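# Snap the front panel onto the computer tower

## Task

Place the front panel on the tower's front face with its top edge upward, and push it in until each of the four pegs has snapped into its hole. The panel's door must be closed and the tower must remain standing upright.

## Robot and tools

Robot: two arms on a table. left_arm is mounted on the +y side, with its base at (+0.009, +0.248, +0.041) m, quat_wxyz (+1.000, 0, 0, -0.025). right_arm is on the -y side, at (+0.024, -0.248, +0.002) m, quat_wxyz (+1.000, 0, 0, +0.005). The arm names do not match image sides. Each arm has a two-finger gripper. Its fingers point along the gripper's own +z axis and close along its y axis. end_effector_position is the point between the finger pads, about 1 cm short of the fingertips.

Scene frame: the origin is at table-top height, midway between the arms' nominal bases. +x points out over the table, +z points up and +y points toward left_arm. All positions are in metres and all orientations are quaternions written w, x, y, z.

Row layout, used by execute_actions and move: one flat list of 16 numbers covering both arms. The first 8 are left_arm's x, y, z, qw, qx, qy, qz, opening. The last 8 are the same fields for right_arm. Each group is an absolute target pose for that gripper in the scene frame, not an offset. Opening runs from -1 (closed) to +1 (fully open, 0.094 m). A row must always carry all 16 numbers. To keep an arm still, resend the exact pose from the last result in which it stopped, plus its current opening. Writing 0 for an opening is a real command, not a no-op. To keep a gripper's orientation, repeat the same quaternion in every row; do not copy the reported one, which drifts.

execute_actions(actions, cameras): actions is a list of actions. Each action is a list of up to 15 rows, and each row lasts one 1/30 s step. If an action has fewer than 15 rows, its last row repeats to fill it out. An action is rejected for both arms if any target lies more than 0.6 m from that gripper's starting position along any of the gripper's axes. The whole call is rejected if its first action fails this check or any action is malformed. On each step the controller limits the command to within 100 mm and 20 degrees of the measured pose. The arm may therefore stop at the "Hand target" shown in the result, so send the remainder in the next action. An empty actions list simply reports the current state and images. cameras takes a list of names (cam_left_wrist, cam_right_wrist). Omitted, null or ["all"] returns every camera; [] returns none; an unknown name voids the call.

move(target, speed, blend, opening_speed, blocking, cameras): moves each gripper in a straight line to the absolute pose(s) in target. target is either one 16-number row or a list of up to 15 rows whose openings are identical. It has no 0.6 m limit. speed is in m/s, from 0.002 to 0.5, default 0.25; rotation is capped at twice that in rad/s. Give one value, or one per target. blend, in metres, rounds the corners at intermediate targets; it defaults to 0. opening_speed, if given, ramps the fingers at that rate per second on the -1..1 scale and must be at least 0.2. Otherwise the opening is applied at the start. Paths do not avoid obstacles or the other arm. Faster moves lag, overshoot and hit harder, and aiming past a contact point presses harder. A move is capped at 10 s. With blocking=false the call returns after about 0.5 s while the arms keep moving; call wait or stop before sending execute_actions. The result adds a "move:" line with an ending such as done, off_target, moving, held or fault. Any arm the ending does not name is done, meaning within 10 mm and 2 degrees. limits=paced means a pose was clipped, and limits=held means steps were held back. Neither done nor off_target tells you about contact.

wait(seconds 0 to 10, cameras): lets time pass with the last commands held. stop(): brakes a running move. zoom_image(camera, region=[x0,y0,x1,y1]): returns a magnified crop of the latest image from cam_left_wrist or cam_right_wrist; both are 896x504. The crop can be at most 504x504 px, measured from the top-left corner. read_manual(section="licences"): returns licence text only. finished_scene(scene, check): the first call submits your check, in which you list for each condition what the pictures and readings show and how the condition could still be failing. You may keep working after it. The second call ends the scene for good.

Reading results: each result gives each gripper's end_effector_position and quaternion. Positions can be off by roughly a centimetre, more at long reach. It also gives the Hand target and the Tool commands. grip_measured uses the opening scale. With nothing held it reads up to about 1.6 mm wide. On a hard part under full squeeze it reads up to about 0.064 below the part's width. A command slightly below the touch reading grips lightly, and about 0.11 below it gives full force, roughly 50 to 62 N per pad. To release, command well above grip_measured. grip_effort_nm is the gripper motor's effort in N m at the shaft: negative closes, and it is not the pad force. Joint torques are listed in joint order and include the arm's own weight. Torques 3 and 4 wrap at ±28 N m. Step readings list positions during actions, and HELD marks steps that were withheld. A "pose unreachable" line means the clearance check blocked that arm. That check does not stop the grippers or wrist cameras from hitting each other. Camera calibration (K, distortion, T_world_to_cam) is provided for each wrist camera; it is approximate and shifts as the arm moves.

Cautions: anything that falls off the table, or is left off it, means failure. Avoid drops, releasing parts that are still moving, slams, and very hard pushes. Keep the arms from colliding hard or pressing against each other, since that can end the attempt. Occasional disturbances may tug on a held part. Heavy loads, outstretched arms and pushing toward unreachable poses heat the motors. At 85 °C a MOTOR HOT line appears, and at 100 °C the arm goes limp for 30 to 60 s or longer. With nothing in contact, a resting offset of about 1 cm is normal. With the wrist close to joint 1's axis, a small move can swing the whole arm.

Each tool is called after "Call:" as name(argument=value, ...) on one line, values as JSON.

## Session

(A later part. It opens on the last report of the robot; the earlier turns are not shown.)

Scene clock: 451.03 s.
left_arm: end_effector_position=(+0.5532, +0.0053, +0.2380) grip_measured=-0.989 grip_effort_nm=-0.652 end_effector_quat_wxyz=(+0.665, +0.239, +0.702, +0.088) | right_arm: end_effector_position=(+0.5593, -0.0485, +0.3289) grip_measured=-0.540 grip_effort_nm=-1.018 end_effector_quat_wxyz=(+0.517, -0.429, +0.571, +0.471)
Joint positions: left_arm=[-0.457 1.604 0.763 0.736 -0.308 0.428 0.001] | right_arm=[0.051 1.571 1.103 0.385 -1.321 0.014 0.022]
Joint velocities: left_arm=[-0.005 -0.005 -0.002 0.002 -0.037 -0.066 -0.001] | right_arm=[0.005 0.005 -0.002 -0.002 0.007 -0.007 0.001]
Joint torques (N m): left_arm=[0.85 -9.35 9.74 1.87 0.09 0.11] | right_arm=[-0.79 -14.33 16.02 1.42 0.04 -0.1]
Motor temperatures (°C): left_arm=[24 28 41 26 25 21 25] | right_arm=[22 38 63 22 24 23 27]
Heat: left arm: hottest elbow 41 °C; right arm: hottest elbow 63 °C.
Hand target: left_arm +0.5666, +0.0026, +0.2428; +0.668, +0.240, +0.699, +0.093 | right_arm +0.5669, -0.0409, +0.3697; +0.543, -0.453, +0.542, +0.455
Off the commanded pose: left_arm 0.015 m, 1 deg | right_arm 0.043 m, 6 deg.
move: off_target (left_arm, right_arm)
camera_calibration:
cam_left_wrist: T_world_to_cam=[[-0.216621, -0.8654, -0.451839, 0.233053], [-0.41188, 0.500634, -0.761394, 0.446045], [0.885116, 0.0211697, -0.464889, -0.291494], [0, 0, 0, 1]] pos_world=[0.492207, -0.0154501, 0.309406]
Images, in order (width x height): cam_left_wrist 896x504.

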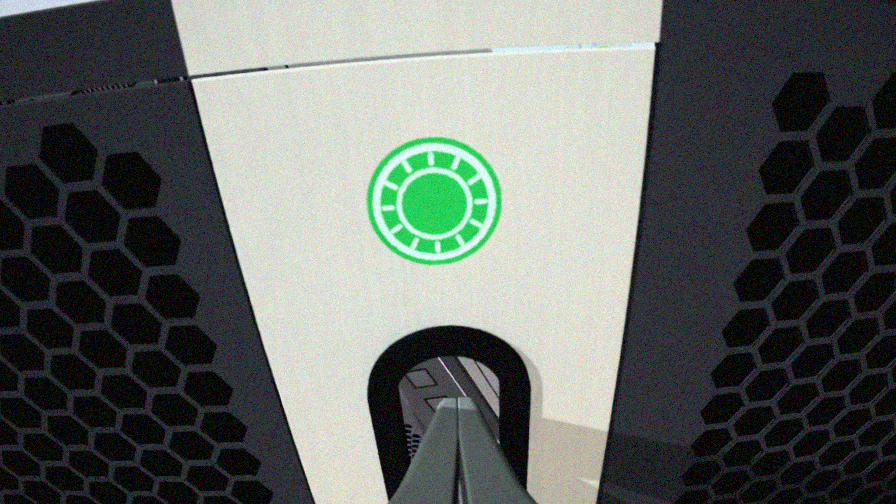

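Call:
move(target=[0.576, 0.0005, 0.242, 0.668, 0.240, 0.699, 0.093, -1, 0.57, -0.04, 0.37, 0.542, -0.454, 0.542, 0.454, -0.75], speed=0.05, cameras=["cam_left_wrist"])

Call:
zoom_image(camera="cam_left_wrist", region=[340, 300, 580, 504])

Scene clock: 460.50 s.
left_arm: end_effector_position=(+0.5619, +0.0037, +0.2374) grip_measured=-0.989 grip_effort_nm=-0.652 end_effector_quat_wxyz=(+0.665, +0.239, +0.702, +0.088) | right_arm: end_effector_position=(+0.5593, -0.0485, +0.3289) grip_measured=-0.540 grip_effort_nm=-1.013 end_effector_quat_wxyz=(+0.517, -0.429, +0.571, +0.471)
Joint positions: left_arm=[-0.451 1.623 0.786 0.733 -0.302 0.429 0.001] | right_arm=[0.051 1.571 1.103 0.385 -1.321 0.014 0.022]
Joint velocities: left_arm=[-0.005 -0.015 0.007 -0.002 -0.037 -0.066 0.001] | right_arm=[-0.015 -0.005 -0.007 0.007 -0.081 -0.022 -0.001]
Joint torques (N m): left_arm=[0.97 -9.47 9.52 1.81 0.07 0.1] | right_arm=[-0.56 -13.8 15.99 1.22 0.08 -0.13]
Motor temperatures (°C): left_arm=[24 27 41 26 24 21 25] | right_arm=[22 38 64 22 24 23 27]
Heat: left arm: hottest elbow 41 °C; right arm: hottest elbow 64 °C.
Hand target: left_arm +0.5754, +0.0012, +0.2417; +0.668, +0.240, +0.699, +0.093 | right_arm +0.5669, -0.0409, +0.3697; +0.543, -0.453, +0.542, +0.455
Off the commanded pose: left_arm 0.015 m, 1 deg | right_arm 0.043 m, 6 deg.
move: off_target (left_arm, right_arm)
camera_calibration:
cam_left_wrist: T_world_to_cam=[[-0.216586, -0.865406, -0.451843, 0.233274], [-0.411741, 0.500625, -0.761474, 0.449909], [0.885189, 0.0211183, -0.464752, -0.299529], [0, 0, 0, 1]] pos_world=[0.50091, -0.0170335, 0.30879]
Images, in order (width x height): cam_left_wrist 896x504.

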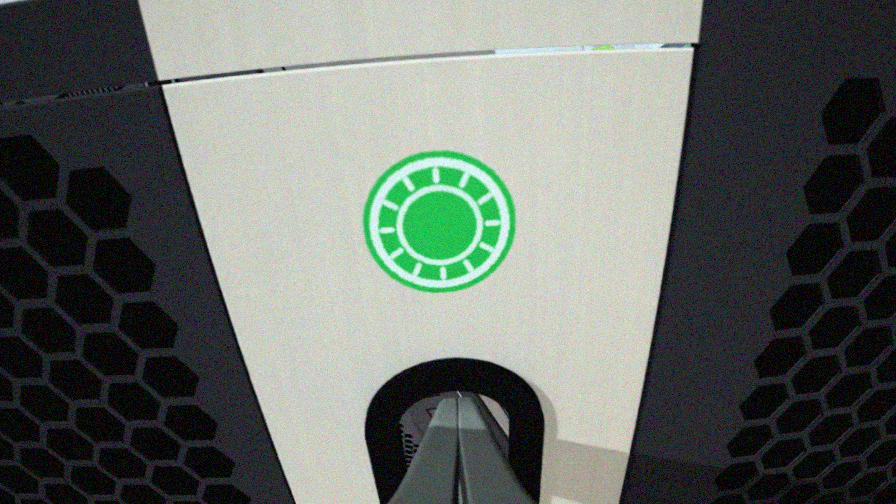

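Scaled by 2.100 from the camera's 896x504 image, which has a finer 1280x720 frame.

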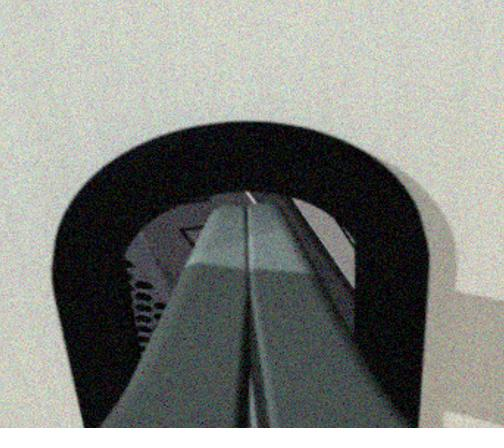

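Call:
move(target=[0.580, 0.006, 0.231, 0.668, 0.240, 0.699, 0.093, -1, 0.57, -0.04, 0.37, 0.542, -0.454, 0.542, 0.454, -0.75], speed=0.05, cameras=["cam_left_wrist"])

Call:
move(target=[0.580, 0.006, 0.231, 0.668, 0.240, 0.699, 0.093, -0.5, 0.57, -0.04, 0.37, 0.542, -0.454, 0.542, 0.454, -0.75], opening_speed=0.3, cameras=["cam_left_wrist"])

Scene clock: 469.47 s.
left_arm: end_effector_position=(+0.5671, +0.0087, +0.2236) grip_measured=-0.989 grip_effort_nm=-0.642 end_effector_quat_wxyz=(+0.658, +0.242, +0.707, +0.089) | right_arm: end_effector_position=(+0.5593, -0.0485, +0.3289) grip_measured=-0.540 grip_effort_nm=-1.023 end_effector_quat_wxyz=(+0.517, -0.429, +0.571, +0.471)
Joint positions: left_arm=[-0.436 1.651 0.787 0.741 -0.287 0.43 0.001] | right_arm=[0.051 1.571 1.103 0.385 -1.321 0.014 0.022]
Joint velocities: left_arm=[-0.005 0.005 -0.002 -0.007 0.037 -0.051 0] | right_arm=[-0.005 -0.005 0.007 0.007 -0.022 0.051 0]
Joint torques (N m): left_arm=[0.62 -9.76 9.11 2.86 0.05 0.11] | right_arm=[-0.32 -14.27 15.79 1.32 0.04 -0.13]
Motor temperatures (°C): left_arm=[24 28 41 26 24 21 26] | right_arm=[22 38 64 22 24 23 27]
Heat: left arm: hottest elbow 41 °C; right arm: hottest elbow 64 °C.
Hand target: left_arm +0.5793, +0.0064, +0.2309; +0.667, +0.240, +0.699, +0.093 | right_arm +0.5669, -0.0409, +0.3697; +0.543, -0.453, +0.542, +0.455
Off the commanded pose: left_arm 0.015 m, 2 deg | right_arm 0.043 m, 6 deg.
move: off_target (left_arm, right_arm)
camera_calibration:
cam_left_wrist: T_world_to_cam=[[-0.223524, -0.86179, -0.455362, 0.237183], [-0.424725, 0.506613, -0.750301, 0.443896], [0.877294, 0.0256932, -0.479265, -0.302905], [0, 0, 0, 1]] pos_world=[0.507287, -0.012699, 0.295888]
Images, in order (width x height): cam_left_wrist 896x504.

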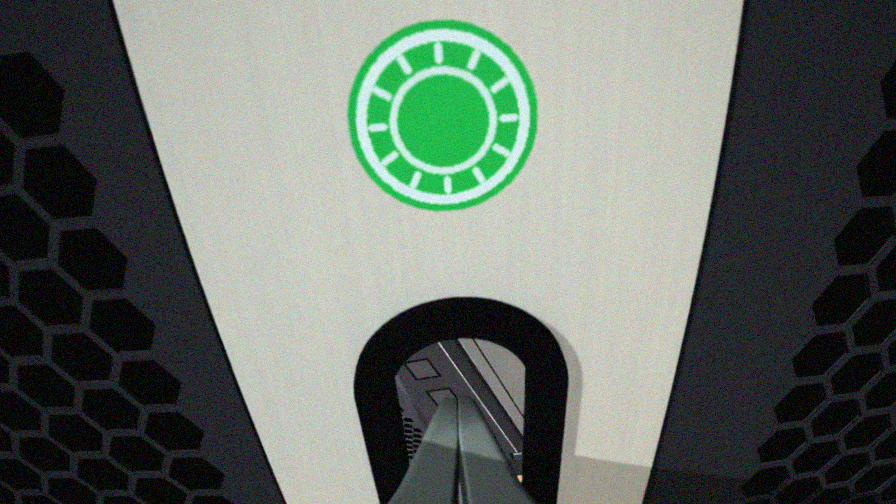

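Scene clock: 471.33 s.
left_arm: end_effector_position=(+0.5678, +0.0099, +0.2247) grip_measured=-0.822 grip_effort_nm=1.219 end_effector_quat_wxyz=(+0.660, +0.239, +0.707, +0.088) | right_arm: end_effector_position=(+0.5597, -0.0485, +0.3284) grip_measured=-0.540 grip_effort_nm=-1.018 end_effector_quat_wxyz=(+0.517, -0.429, +0.572, +0.471)
Joint positions: left_arm=[-0.433 1.651 0.787 0.746 -0.287 0.424 0.008] | right_arm=[0.051 1.571 1.103 0.385 -1.319 0.014 0.022]
Joint velocities: left_arm=[-0.005 -0.024 -0.007 0.022 0.037 0.051 -0.001] | right_arm=[-0.005 -0.015 -0.002 -0.007 -0.051 -0.051 -0.001]
Joint torques (N m): left_arm=[0.56 -9.64 9.2 2.63 0.06 0.15] | right_arm=[-0.73 -14.56 15.98 1.14 -0.06 -0.11]
Motor temperatures (°C): left_arm=[24 28 41 26 24 21 26] | right_arm=[22 38 64 22 24 23 27]
Heat: left arm: hottest elbow 41 °C; right arm: hottest elbow 64 °C.
Hand target: left_arm +0.5796, +0.0064, +0.2309; +0.668, +0.240, +0.699, +0.093 | right_arm +0.5668, -0.0409, +0.3699; +0.543, -0.453, +0.542, +0.455
Off the commanded pose: left_arm 0.014 m, 1 deg | right_arm 0.044 m, 6 deg.
move: off_target (left_arm, right_arm)
camera_calibration:
cam_left_wrist: T_world_to_cam=[[-0.219636, -0.866106, -0.449021, 0.235284], [-0.424062, 0.499261, -0.755586, 0.445261], [0.878596, 0.0244588, -0.476939, -0.304248], [0, 0, 0, 1]] pos_world=[0.507806, -0.0110787, 0.296972]
Images, in order (width x height): cam_left_wrist 896x504.

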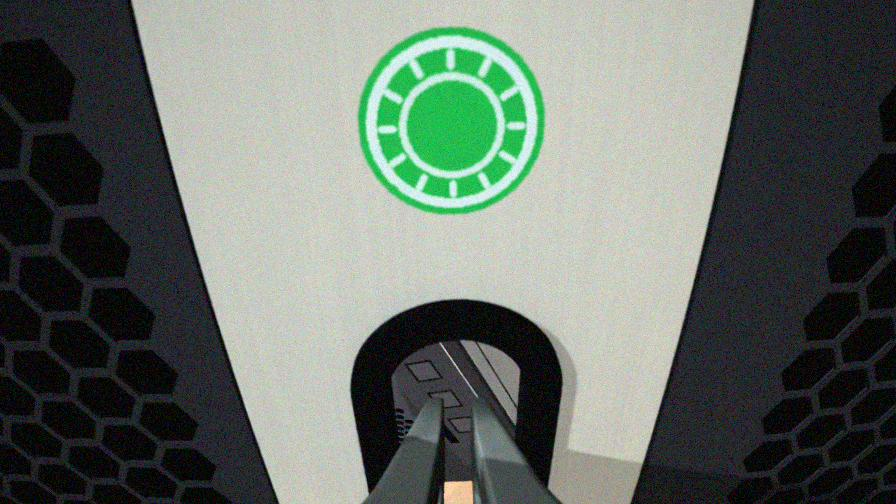

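Call:
execute_actions(actions=[])

Scene clock: 491.20 s.
left_arm: end_effector_position=(+0.5678, +0.0099, +0.2247) grip_measured=-0.822 grip_effort_nm=1.233 end_effector_quat_wxyz=(+0.660, +0.239, +0.707, +0.088) | right_arm: end_effector_position=(+0.5597, -0.0485, +0.3284) grip_measured=-0.540 grip_effort_nm=-1.018 end_effector_quat_wxyz=(+0.517, -0.429, +0.572, +0.471)
Joint positions: left_arm=[-0.433 1.651 0.787 0.746 -0.287 0.424 0.008] | right_arm=[0.051 1.571 1.103 0.385 -1.319 0.014 0.022]
Joint velocities: left_arm=[-0.015 -0.015 -0.002 0.002 0.022 -0.095 0.002] | right_arm=[0.015 0.005 -0.002 -0.012 0.022 -0.007 0]
Joint torques (N m): left_arm=[0.21 -9.82 9.14 2.63 0.07 0.15] | right_arm=[-0.91 -14.68 16.06 1.29 -0.03 -0.17]
Motor temperatures (°C): left_arm=[24 28 41 26 24 21 27] | right_arm=[22 37 65 22 24 23 27]
Heat: left arm: hottest elbow 41 °C; right arm: hottest elbow 65 °C.
Hand target: left_arm +0.5796, +0.0064, +0.2309; +0.668, +0.240, +0.699, +0.093 | right_arm +0.5668, -0.0409, +0.3699; +0.543, -0.453, +0.542, +0.455
Tool commands: left_gripper/opening=-0.5 right_gripper/opening=-0.75
Off the commanded pose: left_arm 0.014 m, 1 deg | right_arm 0.044 m, 6 deg.
camera_calibration:
cam_left_wrist: T_world_to_cam=[[-0.219636, -0.866106, -0.449021, 0.235284], [-0.424062, 0.499261, -0.755586, 0.445261], [0.878596, 0.0244588, -0.476939, -0.304248], [0, 0, 0, 1]] pos_world=[0.507806, -0.0110787, 0.296972]
cam_right_wrist: T_world_to_cam=[[0.97347, -0.205438, -0.100756, -0.523129], [-0.180066, -0.416103, -0.891311, 0.412774], [0.141184, 0.885807, -0.442056, 0.196162], [0, 0, 0, 1]] pos_world=[0.555882, -0.109476, 0.401916]

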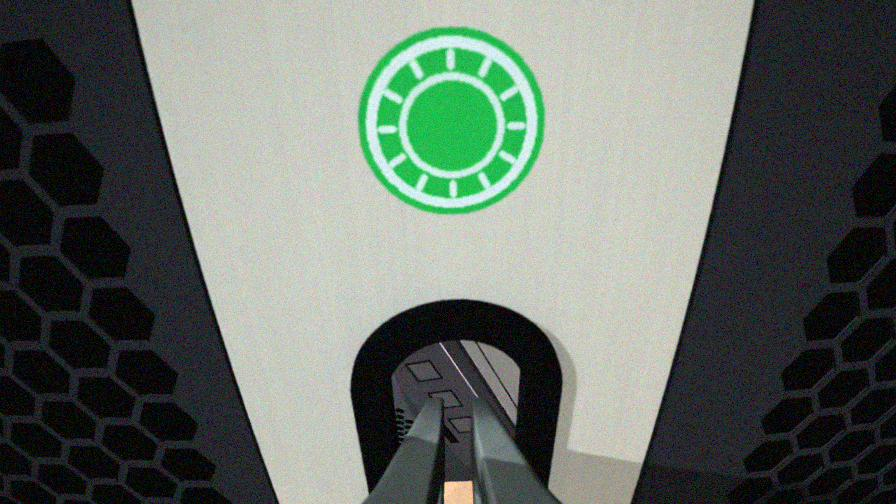

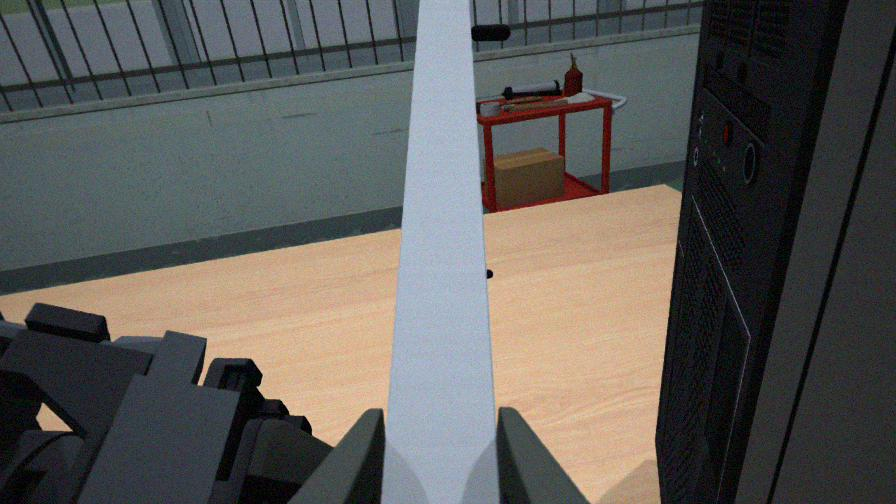

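Call:
move(target=[[0.58,0.006,0.231,0.6567,0.303,0.674,0.1537,-0.5,0.566,-0.058,0.3585,0.543,-0.453,0.542,0.455,-0.75],[0.58,0.006,0.231,0.640,0.363,0.643,0.213,-0.5,0.562,-0.073,0.343,0.543,-0.453,0.542,0.455,-0.75]], speed=0.08, blend=0.01)

Scene clock: 529.70 s.
left_arm: end_effector_position=(+0.5745, +0.0128, +0.2355) grip_measured=-0.821 grip_effort_nm=1.233 end_effector_quat_wxyz=(+0.648, +0.334, +0.656, +0.193) | right_arm: end_effector_position=(+0.5600, -0.0680, +0.3214) grip_measured=-0.540 grip_effort_nm=-1.013 end_effector_quat_wxyz=(+0.523, -0.441, +0.557, +0.470)
Joint positions: left_arm=[-0.425 1.651 0.803 0.759 -0.292 0.735 0.008] | right_arm=[0.011 1.592 1.094 0.447 -1.379 0.013 0.022]
Joint velocities: left_arm=[-0.005 0.005 -0.002 0.002 -0.051 -0.037 0] | right_arm=[-0.005 -0.005 0.002 -0.007 0.037 -0.022 0]
Joint torques (N m): left_arm=[-0.38 -9.88 8.24 2.28 0.28 0.62] | right_arm=[-2.08 -15.15 10.88 2.02 -0.08 -0.01]
Motor temperatures (°C): left_arm=[24 28 41 26 24 22 28] | right_arm=[22 37 65 22 24 23 28]
Heat: left arm: hottest elbow 41 °C; right arm: hottest elbow 65 °C.
Hand target: left_arm +0.5798, +0.0063, +0.2308; +0.640, +0.362, +0.644, +0.212 | right_arm +0.5617, -0.0727, +0.3433; +0.543, -0.453, +0.542, +0.455
Off the commanded pose: left_arm 0.010 m, 4 deg | right_arm 0.022 m, 4 deg.
move: off_target (left_arm, right_arm)
camera_calibration:
cam_left_wrist: T_world_to_cam=[[-0.185716, -0.694636, -0.694975, 0.280399], [-0.355645, 0.706846, -0.611462, 0.378905], [0.915984, 0.133606, -0.378316, -0.351157], [0, 0, 0, 1]] pos_world=[0.508485, -0.0261355, 0.293708]
cam_right_wrist: T_world_to_cam=[[0.980214, -0.185728, -0.0684493, -0.540984], [-0.141345, -0.41468, -0.898923, 0.379255], [0.13857, 0.890812, -0.432727, 0.209078], [0, 0, 0, 1]] pos_world=[0.554914, -0.129455, 0.394365]

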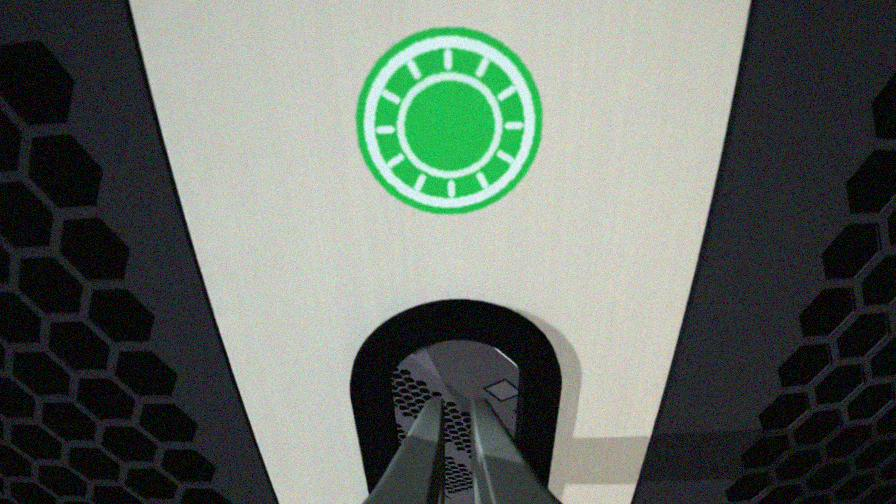

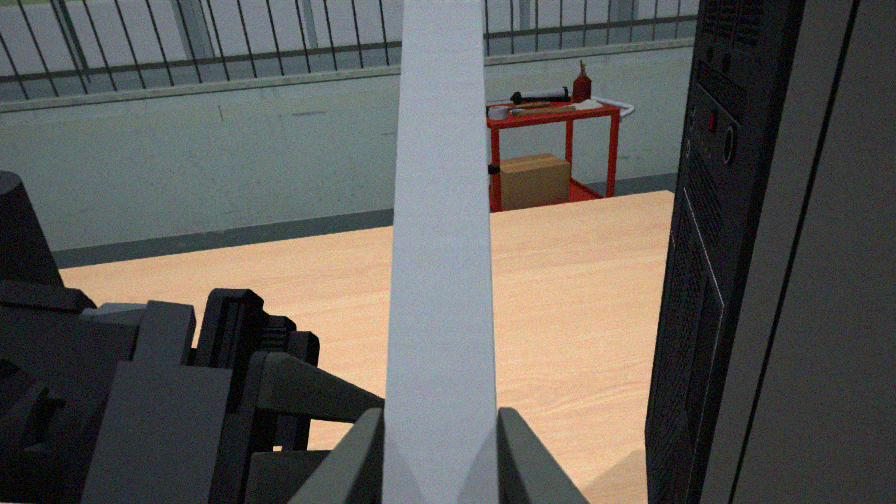

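Call:
move(target=[[0.58,0.006,0.231,0.618,0.421,0.608,0.271,-0.5,0.558,-0.088,0.318,0.543,-0.453,0.542,0.455,-0.75],[0.58,0.006,0.231,0.590,0.4745,0.5666,0.326,-0.5,0.554,-0.097,0.297,0.543,-0.453,0.542,0.455,-0.75],[0.58,0.006,0.231,0.558,0.524,0.521,0.379,-0.5,0.551,-0.102,0.276,0.543,-0.453,0.542,0.455,-0.75],[0.58,0.006,0.231,0.521,0.570,0.4706,0.428,-0.5,0.549,-0.103,0.255,0.543,-0.453,0.542,0.455,-0.75]], speed=0.08, blend=0.01)

Scene clock: 541.47 s.
left_arm: end_effector_position=(+0.5784, +0.0084, +0.2429) grip_measured=-0.821 grip_effort_nm=1.228 end_effector_quat_wxyz=(+0.535, +0.555, +0.476, +0.423) | right_arm: end_effector_position=(+0.5492, -0.1009, +0.2541) grip_measured=-0.543 grip_effort_nm=-1.013 end_effector_quat_wxyz=(+0.540, -0.448, +0.547, +0.457)
Joint positions: left_arm=[-0.426 1.653 0.818 0.762 -0.282 1.509 0.008] | right_arm=[-0.054 1.678 0.973 0.707 -1.432 0.018 0.021]
Joint velocities: left_arm=[-0.005 0.015 -0.007 0.012 -0.051 0.037 0] | right_arm=[-0.015 -0.015 -0.012 0.002 0.022 0.007 0]
Joint torques (N m): left_arm=[0.03 -10.11 7.05 2 -0.1 0.26] | right_arm=[-1.44 -13.92 8.03 1.55 -0.32 -0.02]
Motor temperatures (°C): left_arm=[24 28 41 26 24 22 28] | right_arm=[22 37 63 22 24 23 28]
Heat: left arm: hottest elbow 41 °C; right arm: hottest elbow 63 °C.
Hand target: left_arm +0.5797, +0.0062, +0.2307; +0.521, +0.570, +0.470, +0.427 | right_arm +0.5489, -0.1028, +0.2557; +0.543, -0.453, +0.542, +0.455
Off the commanded pose: left_arm 0.012 m, 3 deg | right_arm 0.002 m, 1 deg.
move: off_target (left_arm)
camera_calibration:
cam_left_wrist: T_world_to_cam=[[-0.0714828, -0.016636, -0.997303, 0.284827], [-0.242866, 0.970059, 0.00122616, 0.171661], [0.967423, 0.242298, -0.0733828, -0.45608], [0, 0, 0, 1]] pos_world=[0.503273, -0.0512756, 0.250379]
cam_right_wrist: T_world_to_cam=[[0.980104, -0.197267, -0.0219443, -0.554055], [-0.10315, -0.411769, -0.905431, 0.284559], [0.169575, 0.889681, -0.423925, 0.19138], [0, 0, 0, 1]] pos_world=[0.539931, -0.162391, 0.326621]

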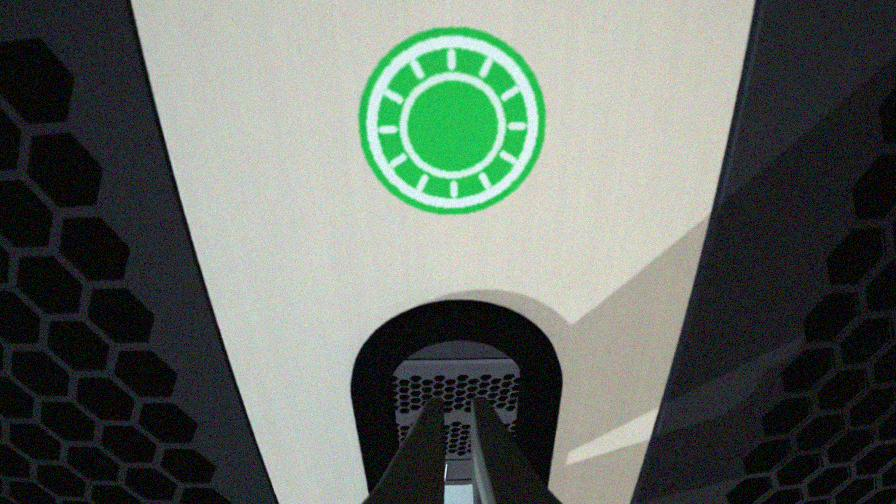

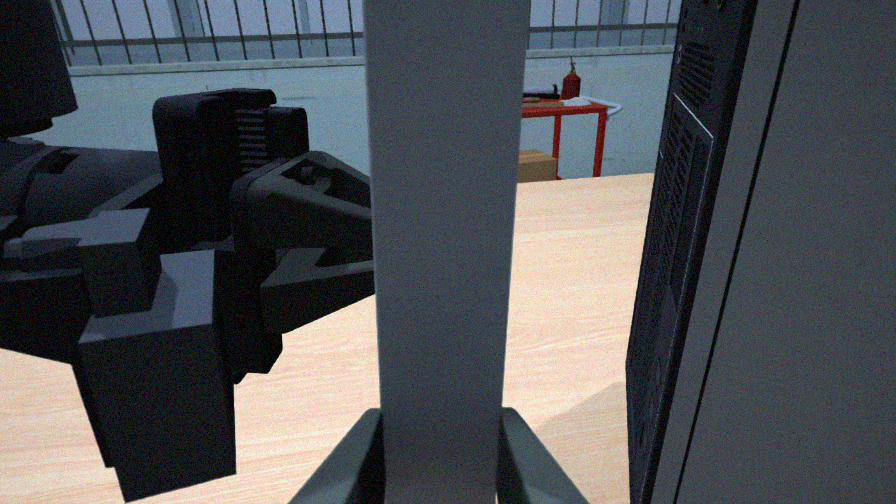

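Call:
move(target=[0.58,0.006,0.236,0.521,0.570,0.4706,0.428,-0.5,0.549,-0.103,0.255,0.543,-0.453,0.542,0.455,-0.2], opening_speed=0.5, cameras=[])

Call:
move(target=[0.58,0.006,0.236,0.521,0.570,0.4706,0.428,-0.5,0.50,-0.30,0.35,0.543,-0.453,0.542,0.455,-0.2], speed=0.12)

Scene clock: 562.77 s.
left_arm: end_effector_position=(+0.5777, +0.0076, +0.2393) grip_measured=-0.821 grip_effort_nm=1.233 end_effector_quat_wxyz=(+0.524, +0.568, +0.469, +0.429) | right_arm: end_effector_position=(+0.5485, -0.1008, +0.2530) grip_measured=-0.203 grip_effort_nm=0.115 end_effector_quat_wxyz=(+0.538, -0.449, +0.546, +0.459)
Joint positions: left_arm=[-0.428 1.653 0.818 0.747 -0.281 1.543 0.008] | right_arm=[-0.054 1.68 0.973 0.707 -1.438 0.018 0.037]
Joint velocities: left_arm=[-0.005 -0.005 -0.007 -0.027 0.11 -0.037 0] | right_arm=[0.005 -0.005 0.007 0.002 -0.037 -0.066 -0.001]
Joint torques (N m): left_arm=[-0.15 -11.05 7.36 1.98 -0.13 -0.06] | right_arm=[-1.44 -14.21 8.14 1.5 -0.08 -0.05]
Motor temperatures (°C): left_arm=[24 28 39 26 24 22 28] | right_arm=[22 37 59 22 24 23 28]
Heat: left arm: hottest elbow 39 °C; right arm: hottest elbow 59 °C.
Hand target: left_arm +0.5799, +0.0061, +0.2360; +0.521, +0.570, +0.470, +0.428 | right_arm +0.5491, -0.1030, +0.2551; +0.543, -0.453, +0.542, +0.455
Off the commanded pose: left_arm 0.004 m, 0 deg | right_arm 0.003 m, 1 deg.
move: done
No camera images: "cameras" was empty.

Scene clock: 565.30 s.
left_arm: end_effector_position=(+0.5777, +0.0076, +0.2393) grip_measured=-0.821 grip_effort_nm=1.233 end_effector_quat_wxyz=(+0.524, +0.568, +0.469, +0.429) | right_arm: end_effector_position=(+0.5045, -0.2961, +0.3409) grip_measured=-0.202 grip_effort_nm=0.125 end_effector_quat_wxyz=(+0.605, -0.365, +0.604, +0.367)
Joint positions: left_arm=[-0.428 1.653 0.818 0.747 -0.281 1.543 0.008] | right_arm=[-0.473 1.44 0.937 0.612 -1.551 0.111 0.037]
Joint velocities: left_arm=[0.005 -0.005 0.022 -0.027 0.037 -0.007 -0.001] | right_arm=[-0.015 -0.005 -0.012 -0.002 -0.066 0.007 0]
Joint torques (N m): left_arm=[-0.09 -10.81 7.43 1.92 -0.14 -0.05] | right_arm=[-1.67 -12.22 9.32 0.59 -0.02 0.12]
Motor temperatures (°C): left_arm=[24 28 38 26 24 22 28] | right_arm=[22 37 58 22 24 23 27]
Heat: left arm: hottest elbow 38 °C; right arm: hottest elbow 58 °C.
Hand target: left_arm +0.5799, +0.0061, +0.2360; +0.521, +0.570, +0.470, +0.428 | right_arm +0.5012, -0.2988, +0.3495; +0.606, -0.364, +0.605, +0.365
Off the commanded pose: left_arm 0.004 m, 0 deg | right_arm 0.011 m, 17 deg.
joint sent to its limit (right arm) — joint 5 (wrist yaw), lower limit. The joint targets are off in orientation, not in position.
move: off_target (right_arm)
camera_calibration:
cam_left_wrist: T_world_to_cam=[[-0.0785779, 0.0233982, -0.996633, 0.284774], [-0.238371, 0.970284, 0.0415735, 0.160032], [0.96799, 0.240835, -0.0706654, -0.456501], [0, 0, 0, 1]] pos_world=[0.502413, -0.0519977, 0.244903]
cam_right_wrist: T_world_to_cam=[[0.878178, -0.478276, -0.00748985, -0.583461], [-0.207829, -0.367404, -0.906544, 0.344521], [0.430826, 0.797663, -0.422045, 0.249725], [0, 0, 0, 1]] pos_world=[0.476396, -0.351674, 0.413349]

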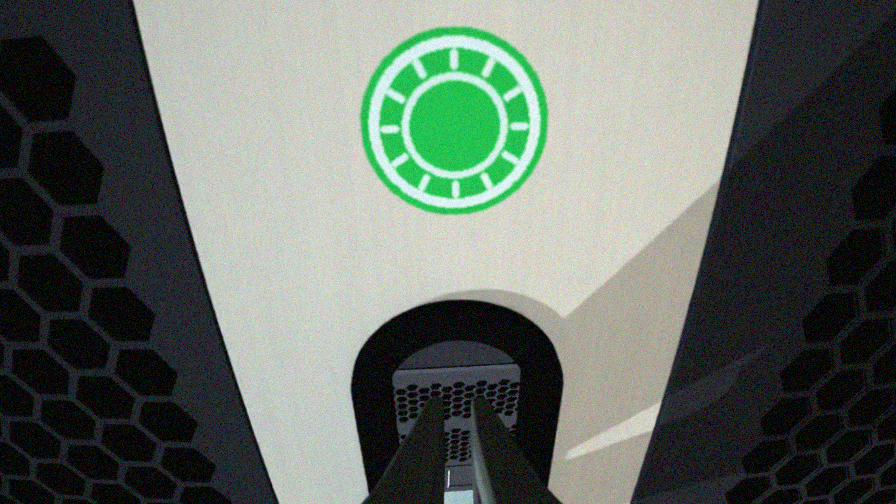

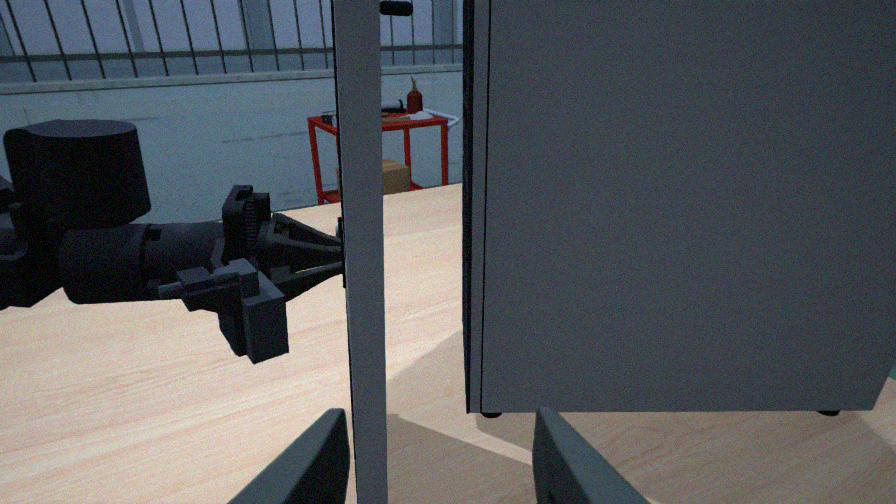

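Call:
move(target=[0.65,0.14,0.272,0.5946,0.5946,0.3825,0.3825,-0.5,0.40,-0.38,0.40,0.65,-0.27,0.65,0.27,-0.2], speed=0.08)

Scene clock: 574.43 s.
left_arm: end_effector_position=(+0.6300, +0.1400, +0.2423) grip_measured=-0.821 grip_effort_nm=1.228 end_effector_quat_wxyz=(+0.580, +0.608, +0.404, +0.362) | right_arm: end_effector_position=(+0.4052, -0.3785, +0.3955) grip_measured=-0.202 grip_effort_nm=0.129 end_effector_quat_wxyz=(+0.656, -0.272, +0.651, +0.268)
Joint positions: left_arm=[-0.029 1.686 0.861 0.755 0.347 1.567 0.008] | right_arm=[-0.779 1.145 0.815 0.518 -1.551 0.18 0.037]
Joint velocities: left_arm=[-0.005 0.015 0.002 -0.017 0.022 -0.022 0] | right_arm=[0.005 0.005 0.012 -0.007 0.022 0.066 0]
Joint torques (N m): left_arm=[0.38 -11.58 10.96 3.11 0.17 -0.07] | right_arm=[-2.14 -8.59 9.4 0.53 0.06 0.08]
Motor temperatures (°C): left_arm=[24 28 38 26 24 22 28] | right_arm=[22 36 56 22 24 23 27]
Heat: left arm: hottest elbow 38 °C; right arm: hottest elbow 56 °C.
Hand target: left_arm +0.6467, +0.1399, +0.2717; +0.597, +0.592, +0.384, +0.382 | right_arm +0.4010, -0.3801, +0.3993; +0.656, -0.267, +0.654, +0.267
Off the commanded pose: left_arm 0.036 m, 4 deg | right_arm 0.007 m, 1 deg.
joint sent to its limit (right arm) — joint 5 (wrist yaw), lower limit. The joint targets still meet the commanded pose.
move: off_target (left_arm)
camera_calibration:
cam_left_wrist: T_world_to_cam=[[-0.065216, 0.0114383, -0.997806, 0.282392], [-0.0106483, 0.999869, 0.0121579, -0.0966218], [0.997814, 0.0114178, -0.0650857, -0.526766], [0, 0, 0, 1]] pos_world=[0.543002, 0.0993936, 0.248662]
cam_right_wrist: T_world_to_cam=[[0.693237, -0.720709, 0.00124274, -0.555586], [-0.302315, -0.292355, -0.907267, 0.410106], [0.654239, 0.628575, -0.420552, 0.226139], [0, 0, 0, 1]] pos_world=[0.361185, -0.422665, 0.46787]

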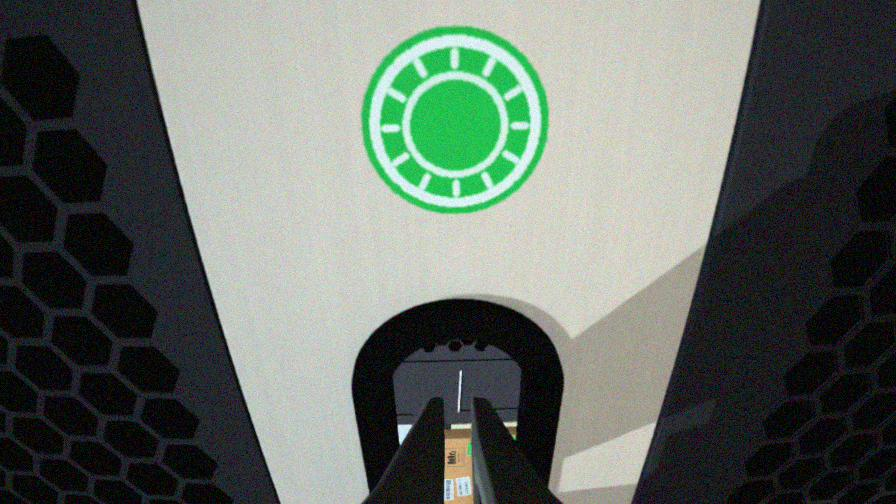

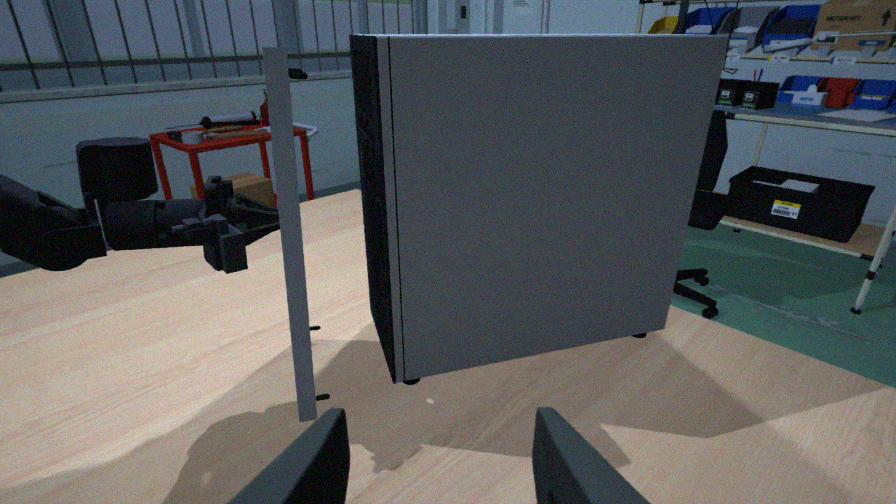

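Call:
move(target=[0.70,0.130,0.290,0.5946,0.5946,0.3825,0.3825,-0.5,0.40,-0.38,0.40,0.65,-0.27,0.65,0.27,-0.2], speed=0.06)

Call:
zoom_image(camera="cam_right_wrist", region=[250, 0, 500, 250])

Call:
zoom_image(camera="cam_right_wrist", region=[250, 230, 500, 480])

Scene clock: 592.93 s.
left_arm: end_effector_position=(+0.6818, +0.1366, +0.2557) grip_measured=-0.821 grip_effort_nm=1.233 end_effector_quat_wxyz=(+0.579, +0.607, +0.404, +0.364) | right_arm: end_effector_position=(+0.4051, -0.3784, +0.3953) grip_measured=-0.202 grip_effort_nm=0.125 end_effector_quat_wxyz=(+0.655, -0.270, +0.652, +0.270)
Joint positions: left_arm=[-0.029 1.766 1.025 0.672 0.343 1.567 0.008] | right_arm=[-0.779 1.144 0.815 0.511 -1.551 0.18 0.037]
Joint velocities: left_arm=[0.005 -0.005 -0.007 0.002 -0.022 0.007 0.001] | right_arm=[0.005 -0.005 -0.017 0.002 0.022 -0.007 -0.002]
Joint torques (N m): left_arm=[-0.26 -13.51 12.05 2.58 -0.07 0] | right_arm=[-2.02 -8.76 9.51 0.42 0.02 0.06]
Motor temperatures (°C): left_arm=[24 28 41 26 24 22 28] | right_arm=[22 36 53 22 24 23 26]
Heat: left arm: hottest elbow 41 °C; right arm: hottest elbow 53 °C.
Hand target: left_arm +0.6981, +0.1311, +0.2894; +0.595, +0.594, +0.383, +0.383 | right_arm +0.4004, -0.3796, +0.4000; +0.656, -0.267, +0.654, +0.267
Off the commanded pose: left_arm 0.039 m, 4 deg | right_arm 0.007 m, 0 deg.
joint sent to its limit (right arm) — joint 5 (wrist yaw), lower limit. The joint targets still meet the commanded pose.
move: off_target (left_arm)
camera_calibration:
cam_left_wrist: T_world_to_cam=[[-0.063341, 0.0113081, -0.997928, 0.297928], [-0.0144767, 0.99982, 0.0122484, -0.0901726], [0.997887, 0.0152225, -0.0631659, -0.578601], [0, 0, 0, 1]] pos_world=[0.594944, 0.0955951, 0.261867]
cam_right_wrist: T_world_to_cam=[[0.69323, -0.720703, -0.0044756, -0.55321], [-0.306047, -0.288747, -0.907172, 0.412733], [0.652509, 0.630248, -0.420737, 0.227452], [0, 0, 0, 1]] pos_world=[0.361403, -0.422876, 0.467642]

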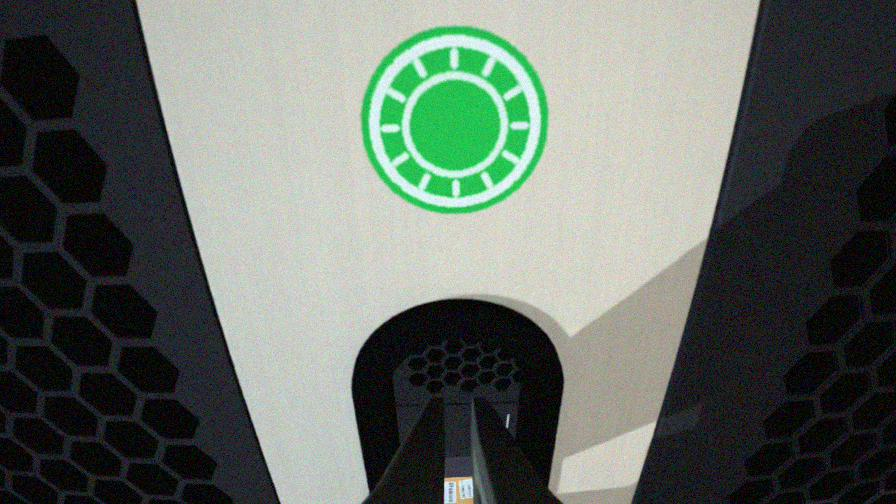

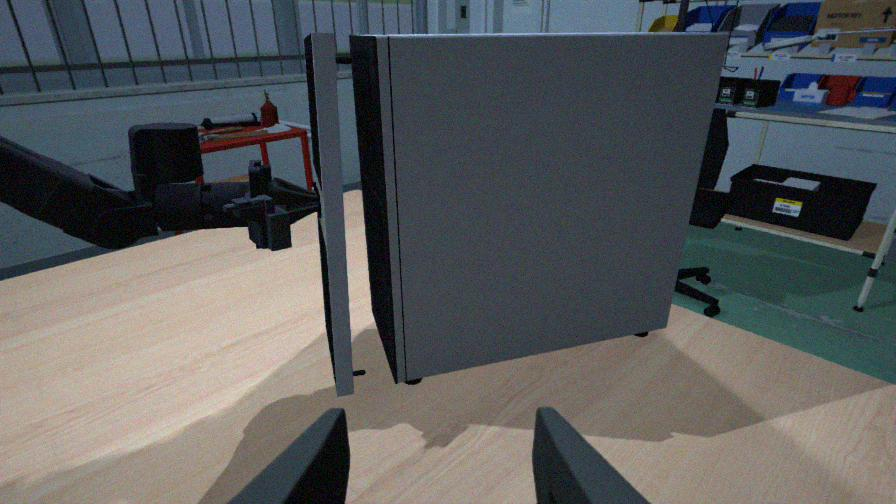

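Scaled by 2.016 from the camera's 896x504 image, which has a finer 1280x720 frame.

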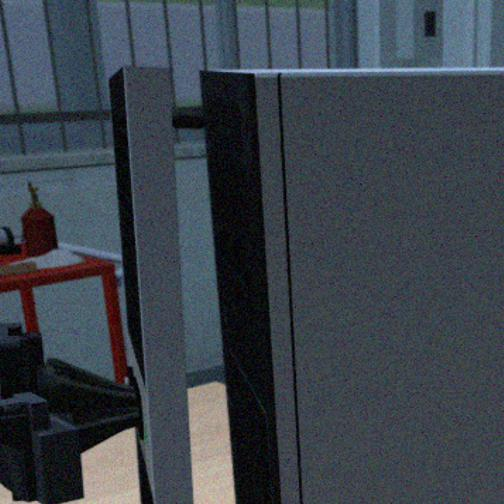

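Scaled by 2.016 from the camera's 896x504 image, which has a finer 1280x720 frame.

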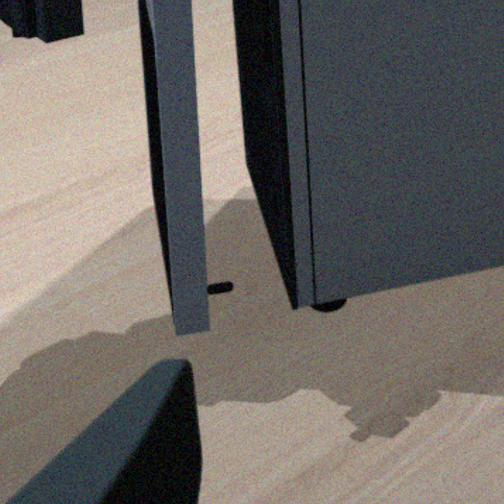

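Call:
move(target=[0.728,0.114,0.287,0.6154,0.5738,0.3692,0.3957,-0.5,0.40,-0.38,0.40,0.65,-0.27,0.65,0.27,-0.2], speed=0.04)

Call:
zoom_image(camera="cam_right_wrist", region=[300, 0, 480, 180])

Call:
zoom_image(camera="cam_right_wrist", region=[300, 250, 480, 430])

Scene clock: 614.43 s.
left_arm: end_effector_position=(+0.7069, +0.1221, +0.2480) grip_measured=-0.821 grip_effort_nm=1.223 end_effector_quat_wxyz=(+0.591, +0.597, +0.393, +0.376) | right_arm: end_effector_position=(+0.4051, -0.3785, +0.3953) grip_measured=-0.202 grip_effort_nm=0.125 end_effector_quat_wxyz=(+0.655, -0.270, +0.652, +0.270)
Joint positions: left_arm=[-0.052 1.853 1.094 0.738 0.32 1.562 0.008] | right_arm=[-0.78 1.144 0.815 0.511 -1.551 0.18 0.037]
Joint velocities: left_arm=[0.005 0.005 0.002 0.012 0.037 -0.066 0.001] | right_arm=[-0.005 0.005 -0.002 -0.002 -0.022 -0.051 -0.001]
Joint torques (N m): left_arm=[-0.62 -13.98 12.46 3.25 -0.2 -0.17] | right_arm=[-1.96 -8.7 9.47 0.54 0.04 -0.04]
Motor temperatures (°C): left_arm=[24 28 42 26 24 22 29] | right_arm=[22 35 51 22 24 23 26]
Heat: left arm: hottest elbow 42 °C; right arm: hottest elbow 51 °C.
Hand target: left_arm +0.7245, +0.1150, +0.2868; +0.615, +0.573, +0.369, +0.395 | right_arm +0.4004, -0.3797, +0.3999; +0.656, -0.267, +0.654, +0.267
Off the commanded pose: left_arm 0.045 m, 5 deg | right_arm 0.007 m, 0 deg.
joint sent to its limit (right arm) — joint 5 (wrist yaw), lower limit. The joint targets still meet the commanded pose.
move: off_target (left_arm)
camera_calibration:
cam_left_wrist: T_world_to_cam=[[-0.0183723, 0.00320726, -0.999826, 0.261675], [-0.0150409, 0.999881, 0.00348382, -0.0726845], [0.999718, 0.0151023, -0.0183219, -0.616378], [0, 0, 0, 1]] pos_world=[0.619919, 0.0811453, 0.25059]
cam_right_wrist: T_world_to_cam=[[0.692955, -0.720967, -0.0044756, -0.553269], [-0.306157, -0.28863, -0.907172, 0.412765], [0.652749, 0.629999, -0.420737, 0.227385], [0, 0, 0, 1]] pos_world=[0.361336, -0.423005, 0.467642]

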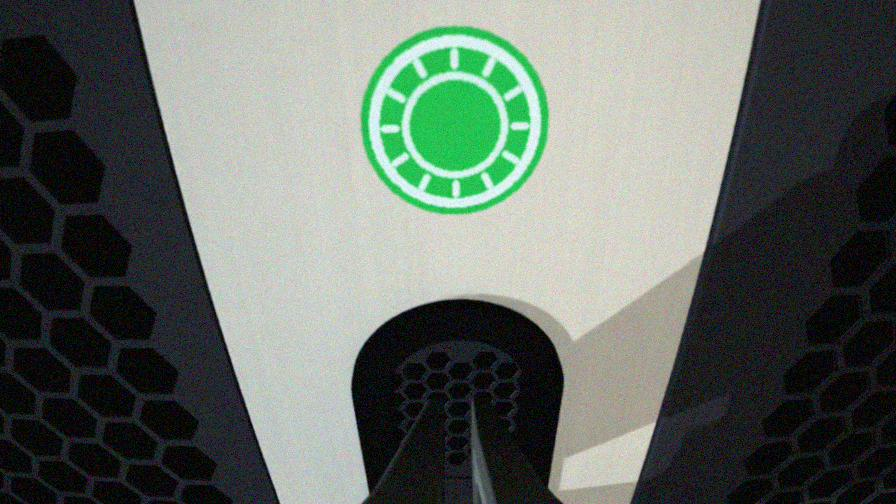

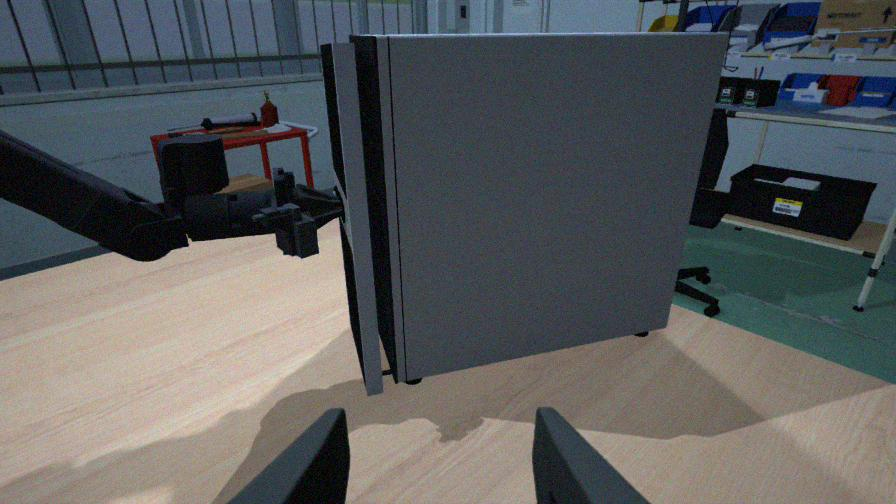

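Scaled by 2.800 from the camera's 896x504 image, which has a finer 1280x720 frame.

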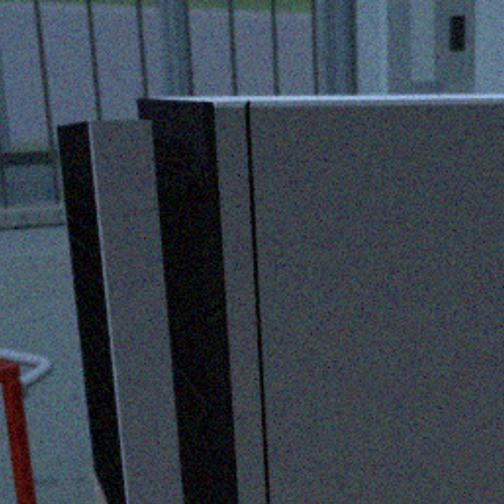

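Scaled by 2.800 from the camera's 896x504 image, which has a finer 1280x720 frame.

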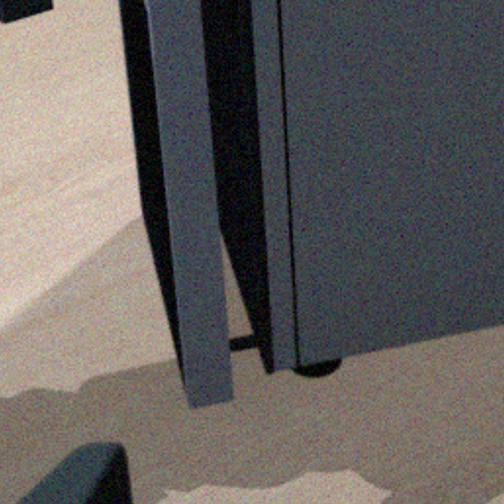

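Call:
move(target=[0.728,0.114,0.295,0.6154,0.5738,0.3692,0.3957,-0.5,0.56,-0.05,0.64,0.4226,0,0.9063,0,-0.2], speed=0.15)

Scene clock: 637.47 s.
left_arm: end_effector_position=(+0.7070, +0.1221, +0.2480) grip_measured=-0.821 grip_effort_nm=1.233 end_effector_quat_wxyz=(+0.591, +0.596, +0.393, +0.376) | right_arm: end_effector_position=(+0.5591, -0.0574, +0.6306) grip_measured=-0.202 grip_effort_nm=0.120 end_effector_quat_wxyz=(+0.416, -0.017, +0.909, -0.019)
Joint positions: left_arm=[-0.052 1.854 1.094 0.739 0.32 1.561 0.008] | right_arm=[0.437 1.782 2.71 -1.698 0.354 0.26 0.037]
Joint velocities: left_arm=[0.005 0.015 -0.002 -0.007 -0.037 -0.007 -0.001] | right_arm=[-0.034 -0.005 0.007 -0.002 0.037 -0.081 -0.001]
Joint torques (N m): left_arm=[-0.56 -15.62 12.79 2.55 -0.22 -0.17] | right_arm=[-0.67 -12.92 10.73 1.01 0.36 0.14]
Motor temperatures (°C): left_arm=[24 28 43 26 24 22 29] | right_arm=[22 35 51 22 24 23 26]
Heat: left arm: hottest elbow 43 °C; right arm: hottest elbow 51 °C.
Hand target: left_arm +0.7240, +0.1149, +0.2948; +0.615, +0.573, +0.369, +0.395 | right_arm +0.5564, -0.0543, +0.6402; +0.427, -0.011, +0.904, -0.011
Off the commanded pose: left_arm 0.052 m, 5 deg | right_arm 0.012 m, 3 deg.
joint sent to its limit (right arm) — joint 4 (wrist pitch), lower limit. The joint targets are off in position, not in orientation.
move: off_target (left_arm, right_arm)
camera_calibration:
cam_left_wrist: T_world_to_cam=[[-0.0177697, 0.00278189, -0.999838, 0.261315], [-0.0150505, 0.999882, 0.00304949, -0.0725662], [0.999729, 0.0151022, -0.0177258, -0.616568], [0, 0, 0, 1]] pos_world=[0.619952, 0.0811422, 0.250565]
cam_right_wrist: T_world_to_cam=[[-0.00232787, -0.9985, 0.0547077, -0.0919319], [-0.912322, -0.0202805, -0.408971, 0.80628], [0.409467, -0.0508631, -0.910906, 0.429589], [0, 0, 0, 1]] pos_world=[0.55947, -0.0535919, 0.72609]

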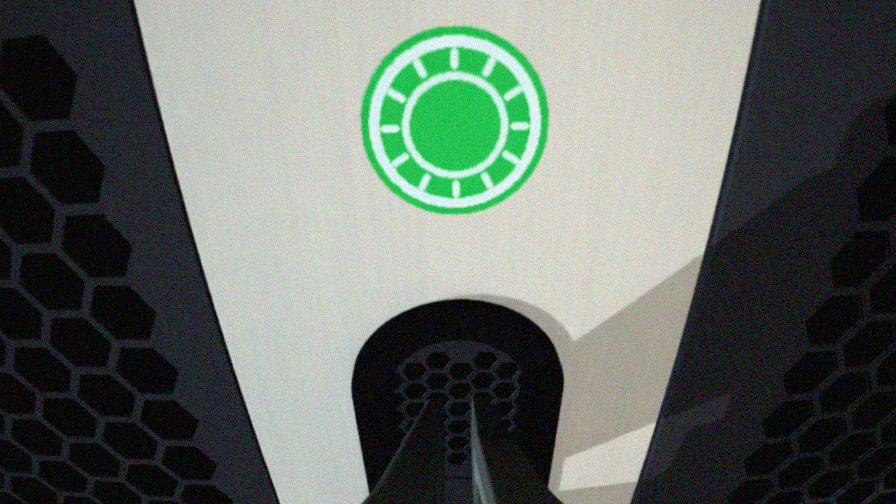

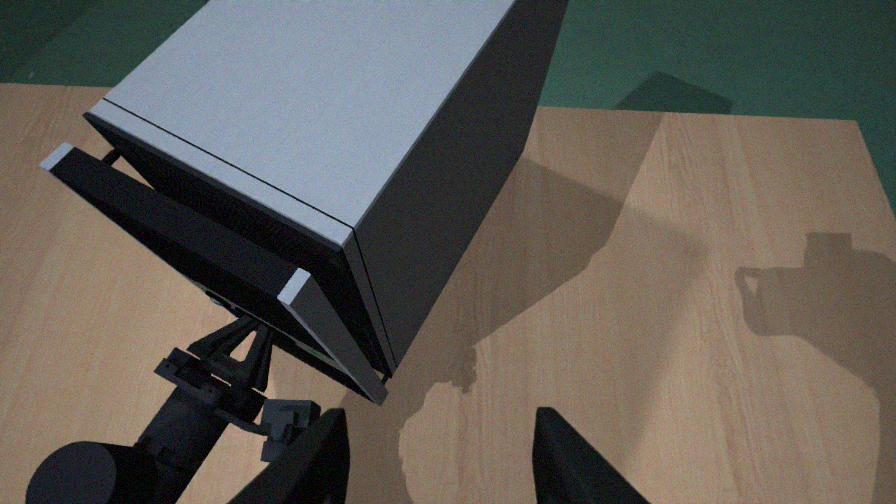

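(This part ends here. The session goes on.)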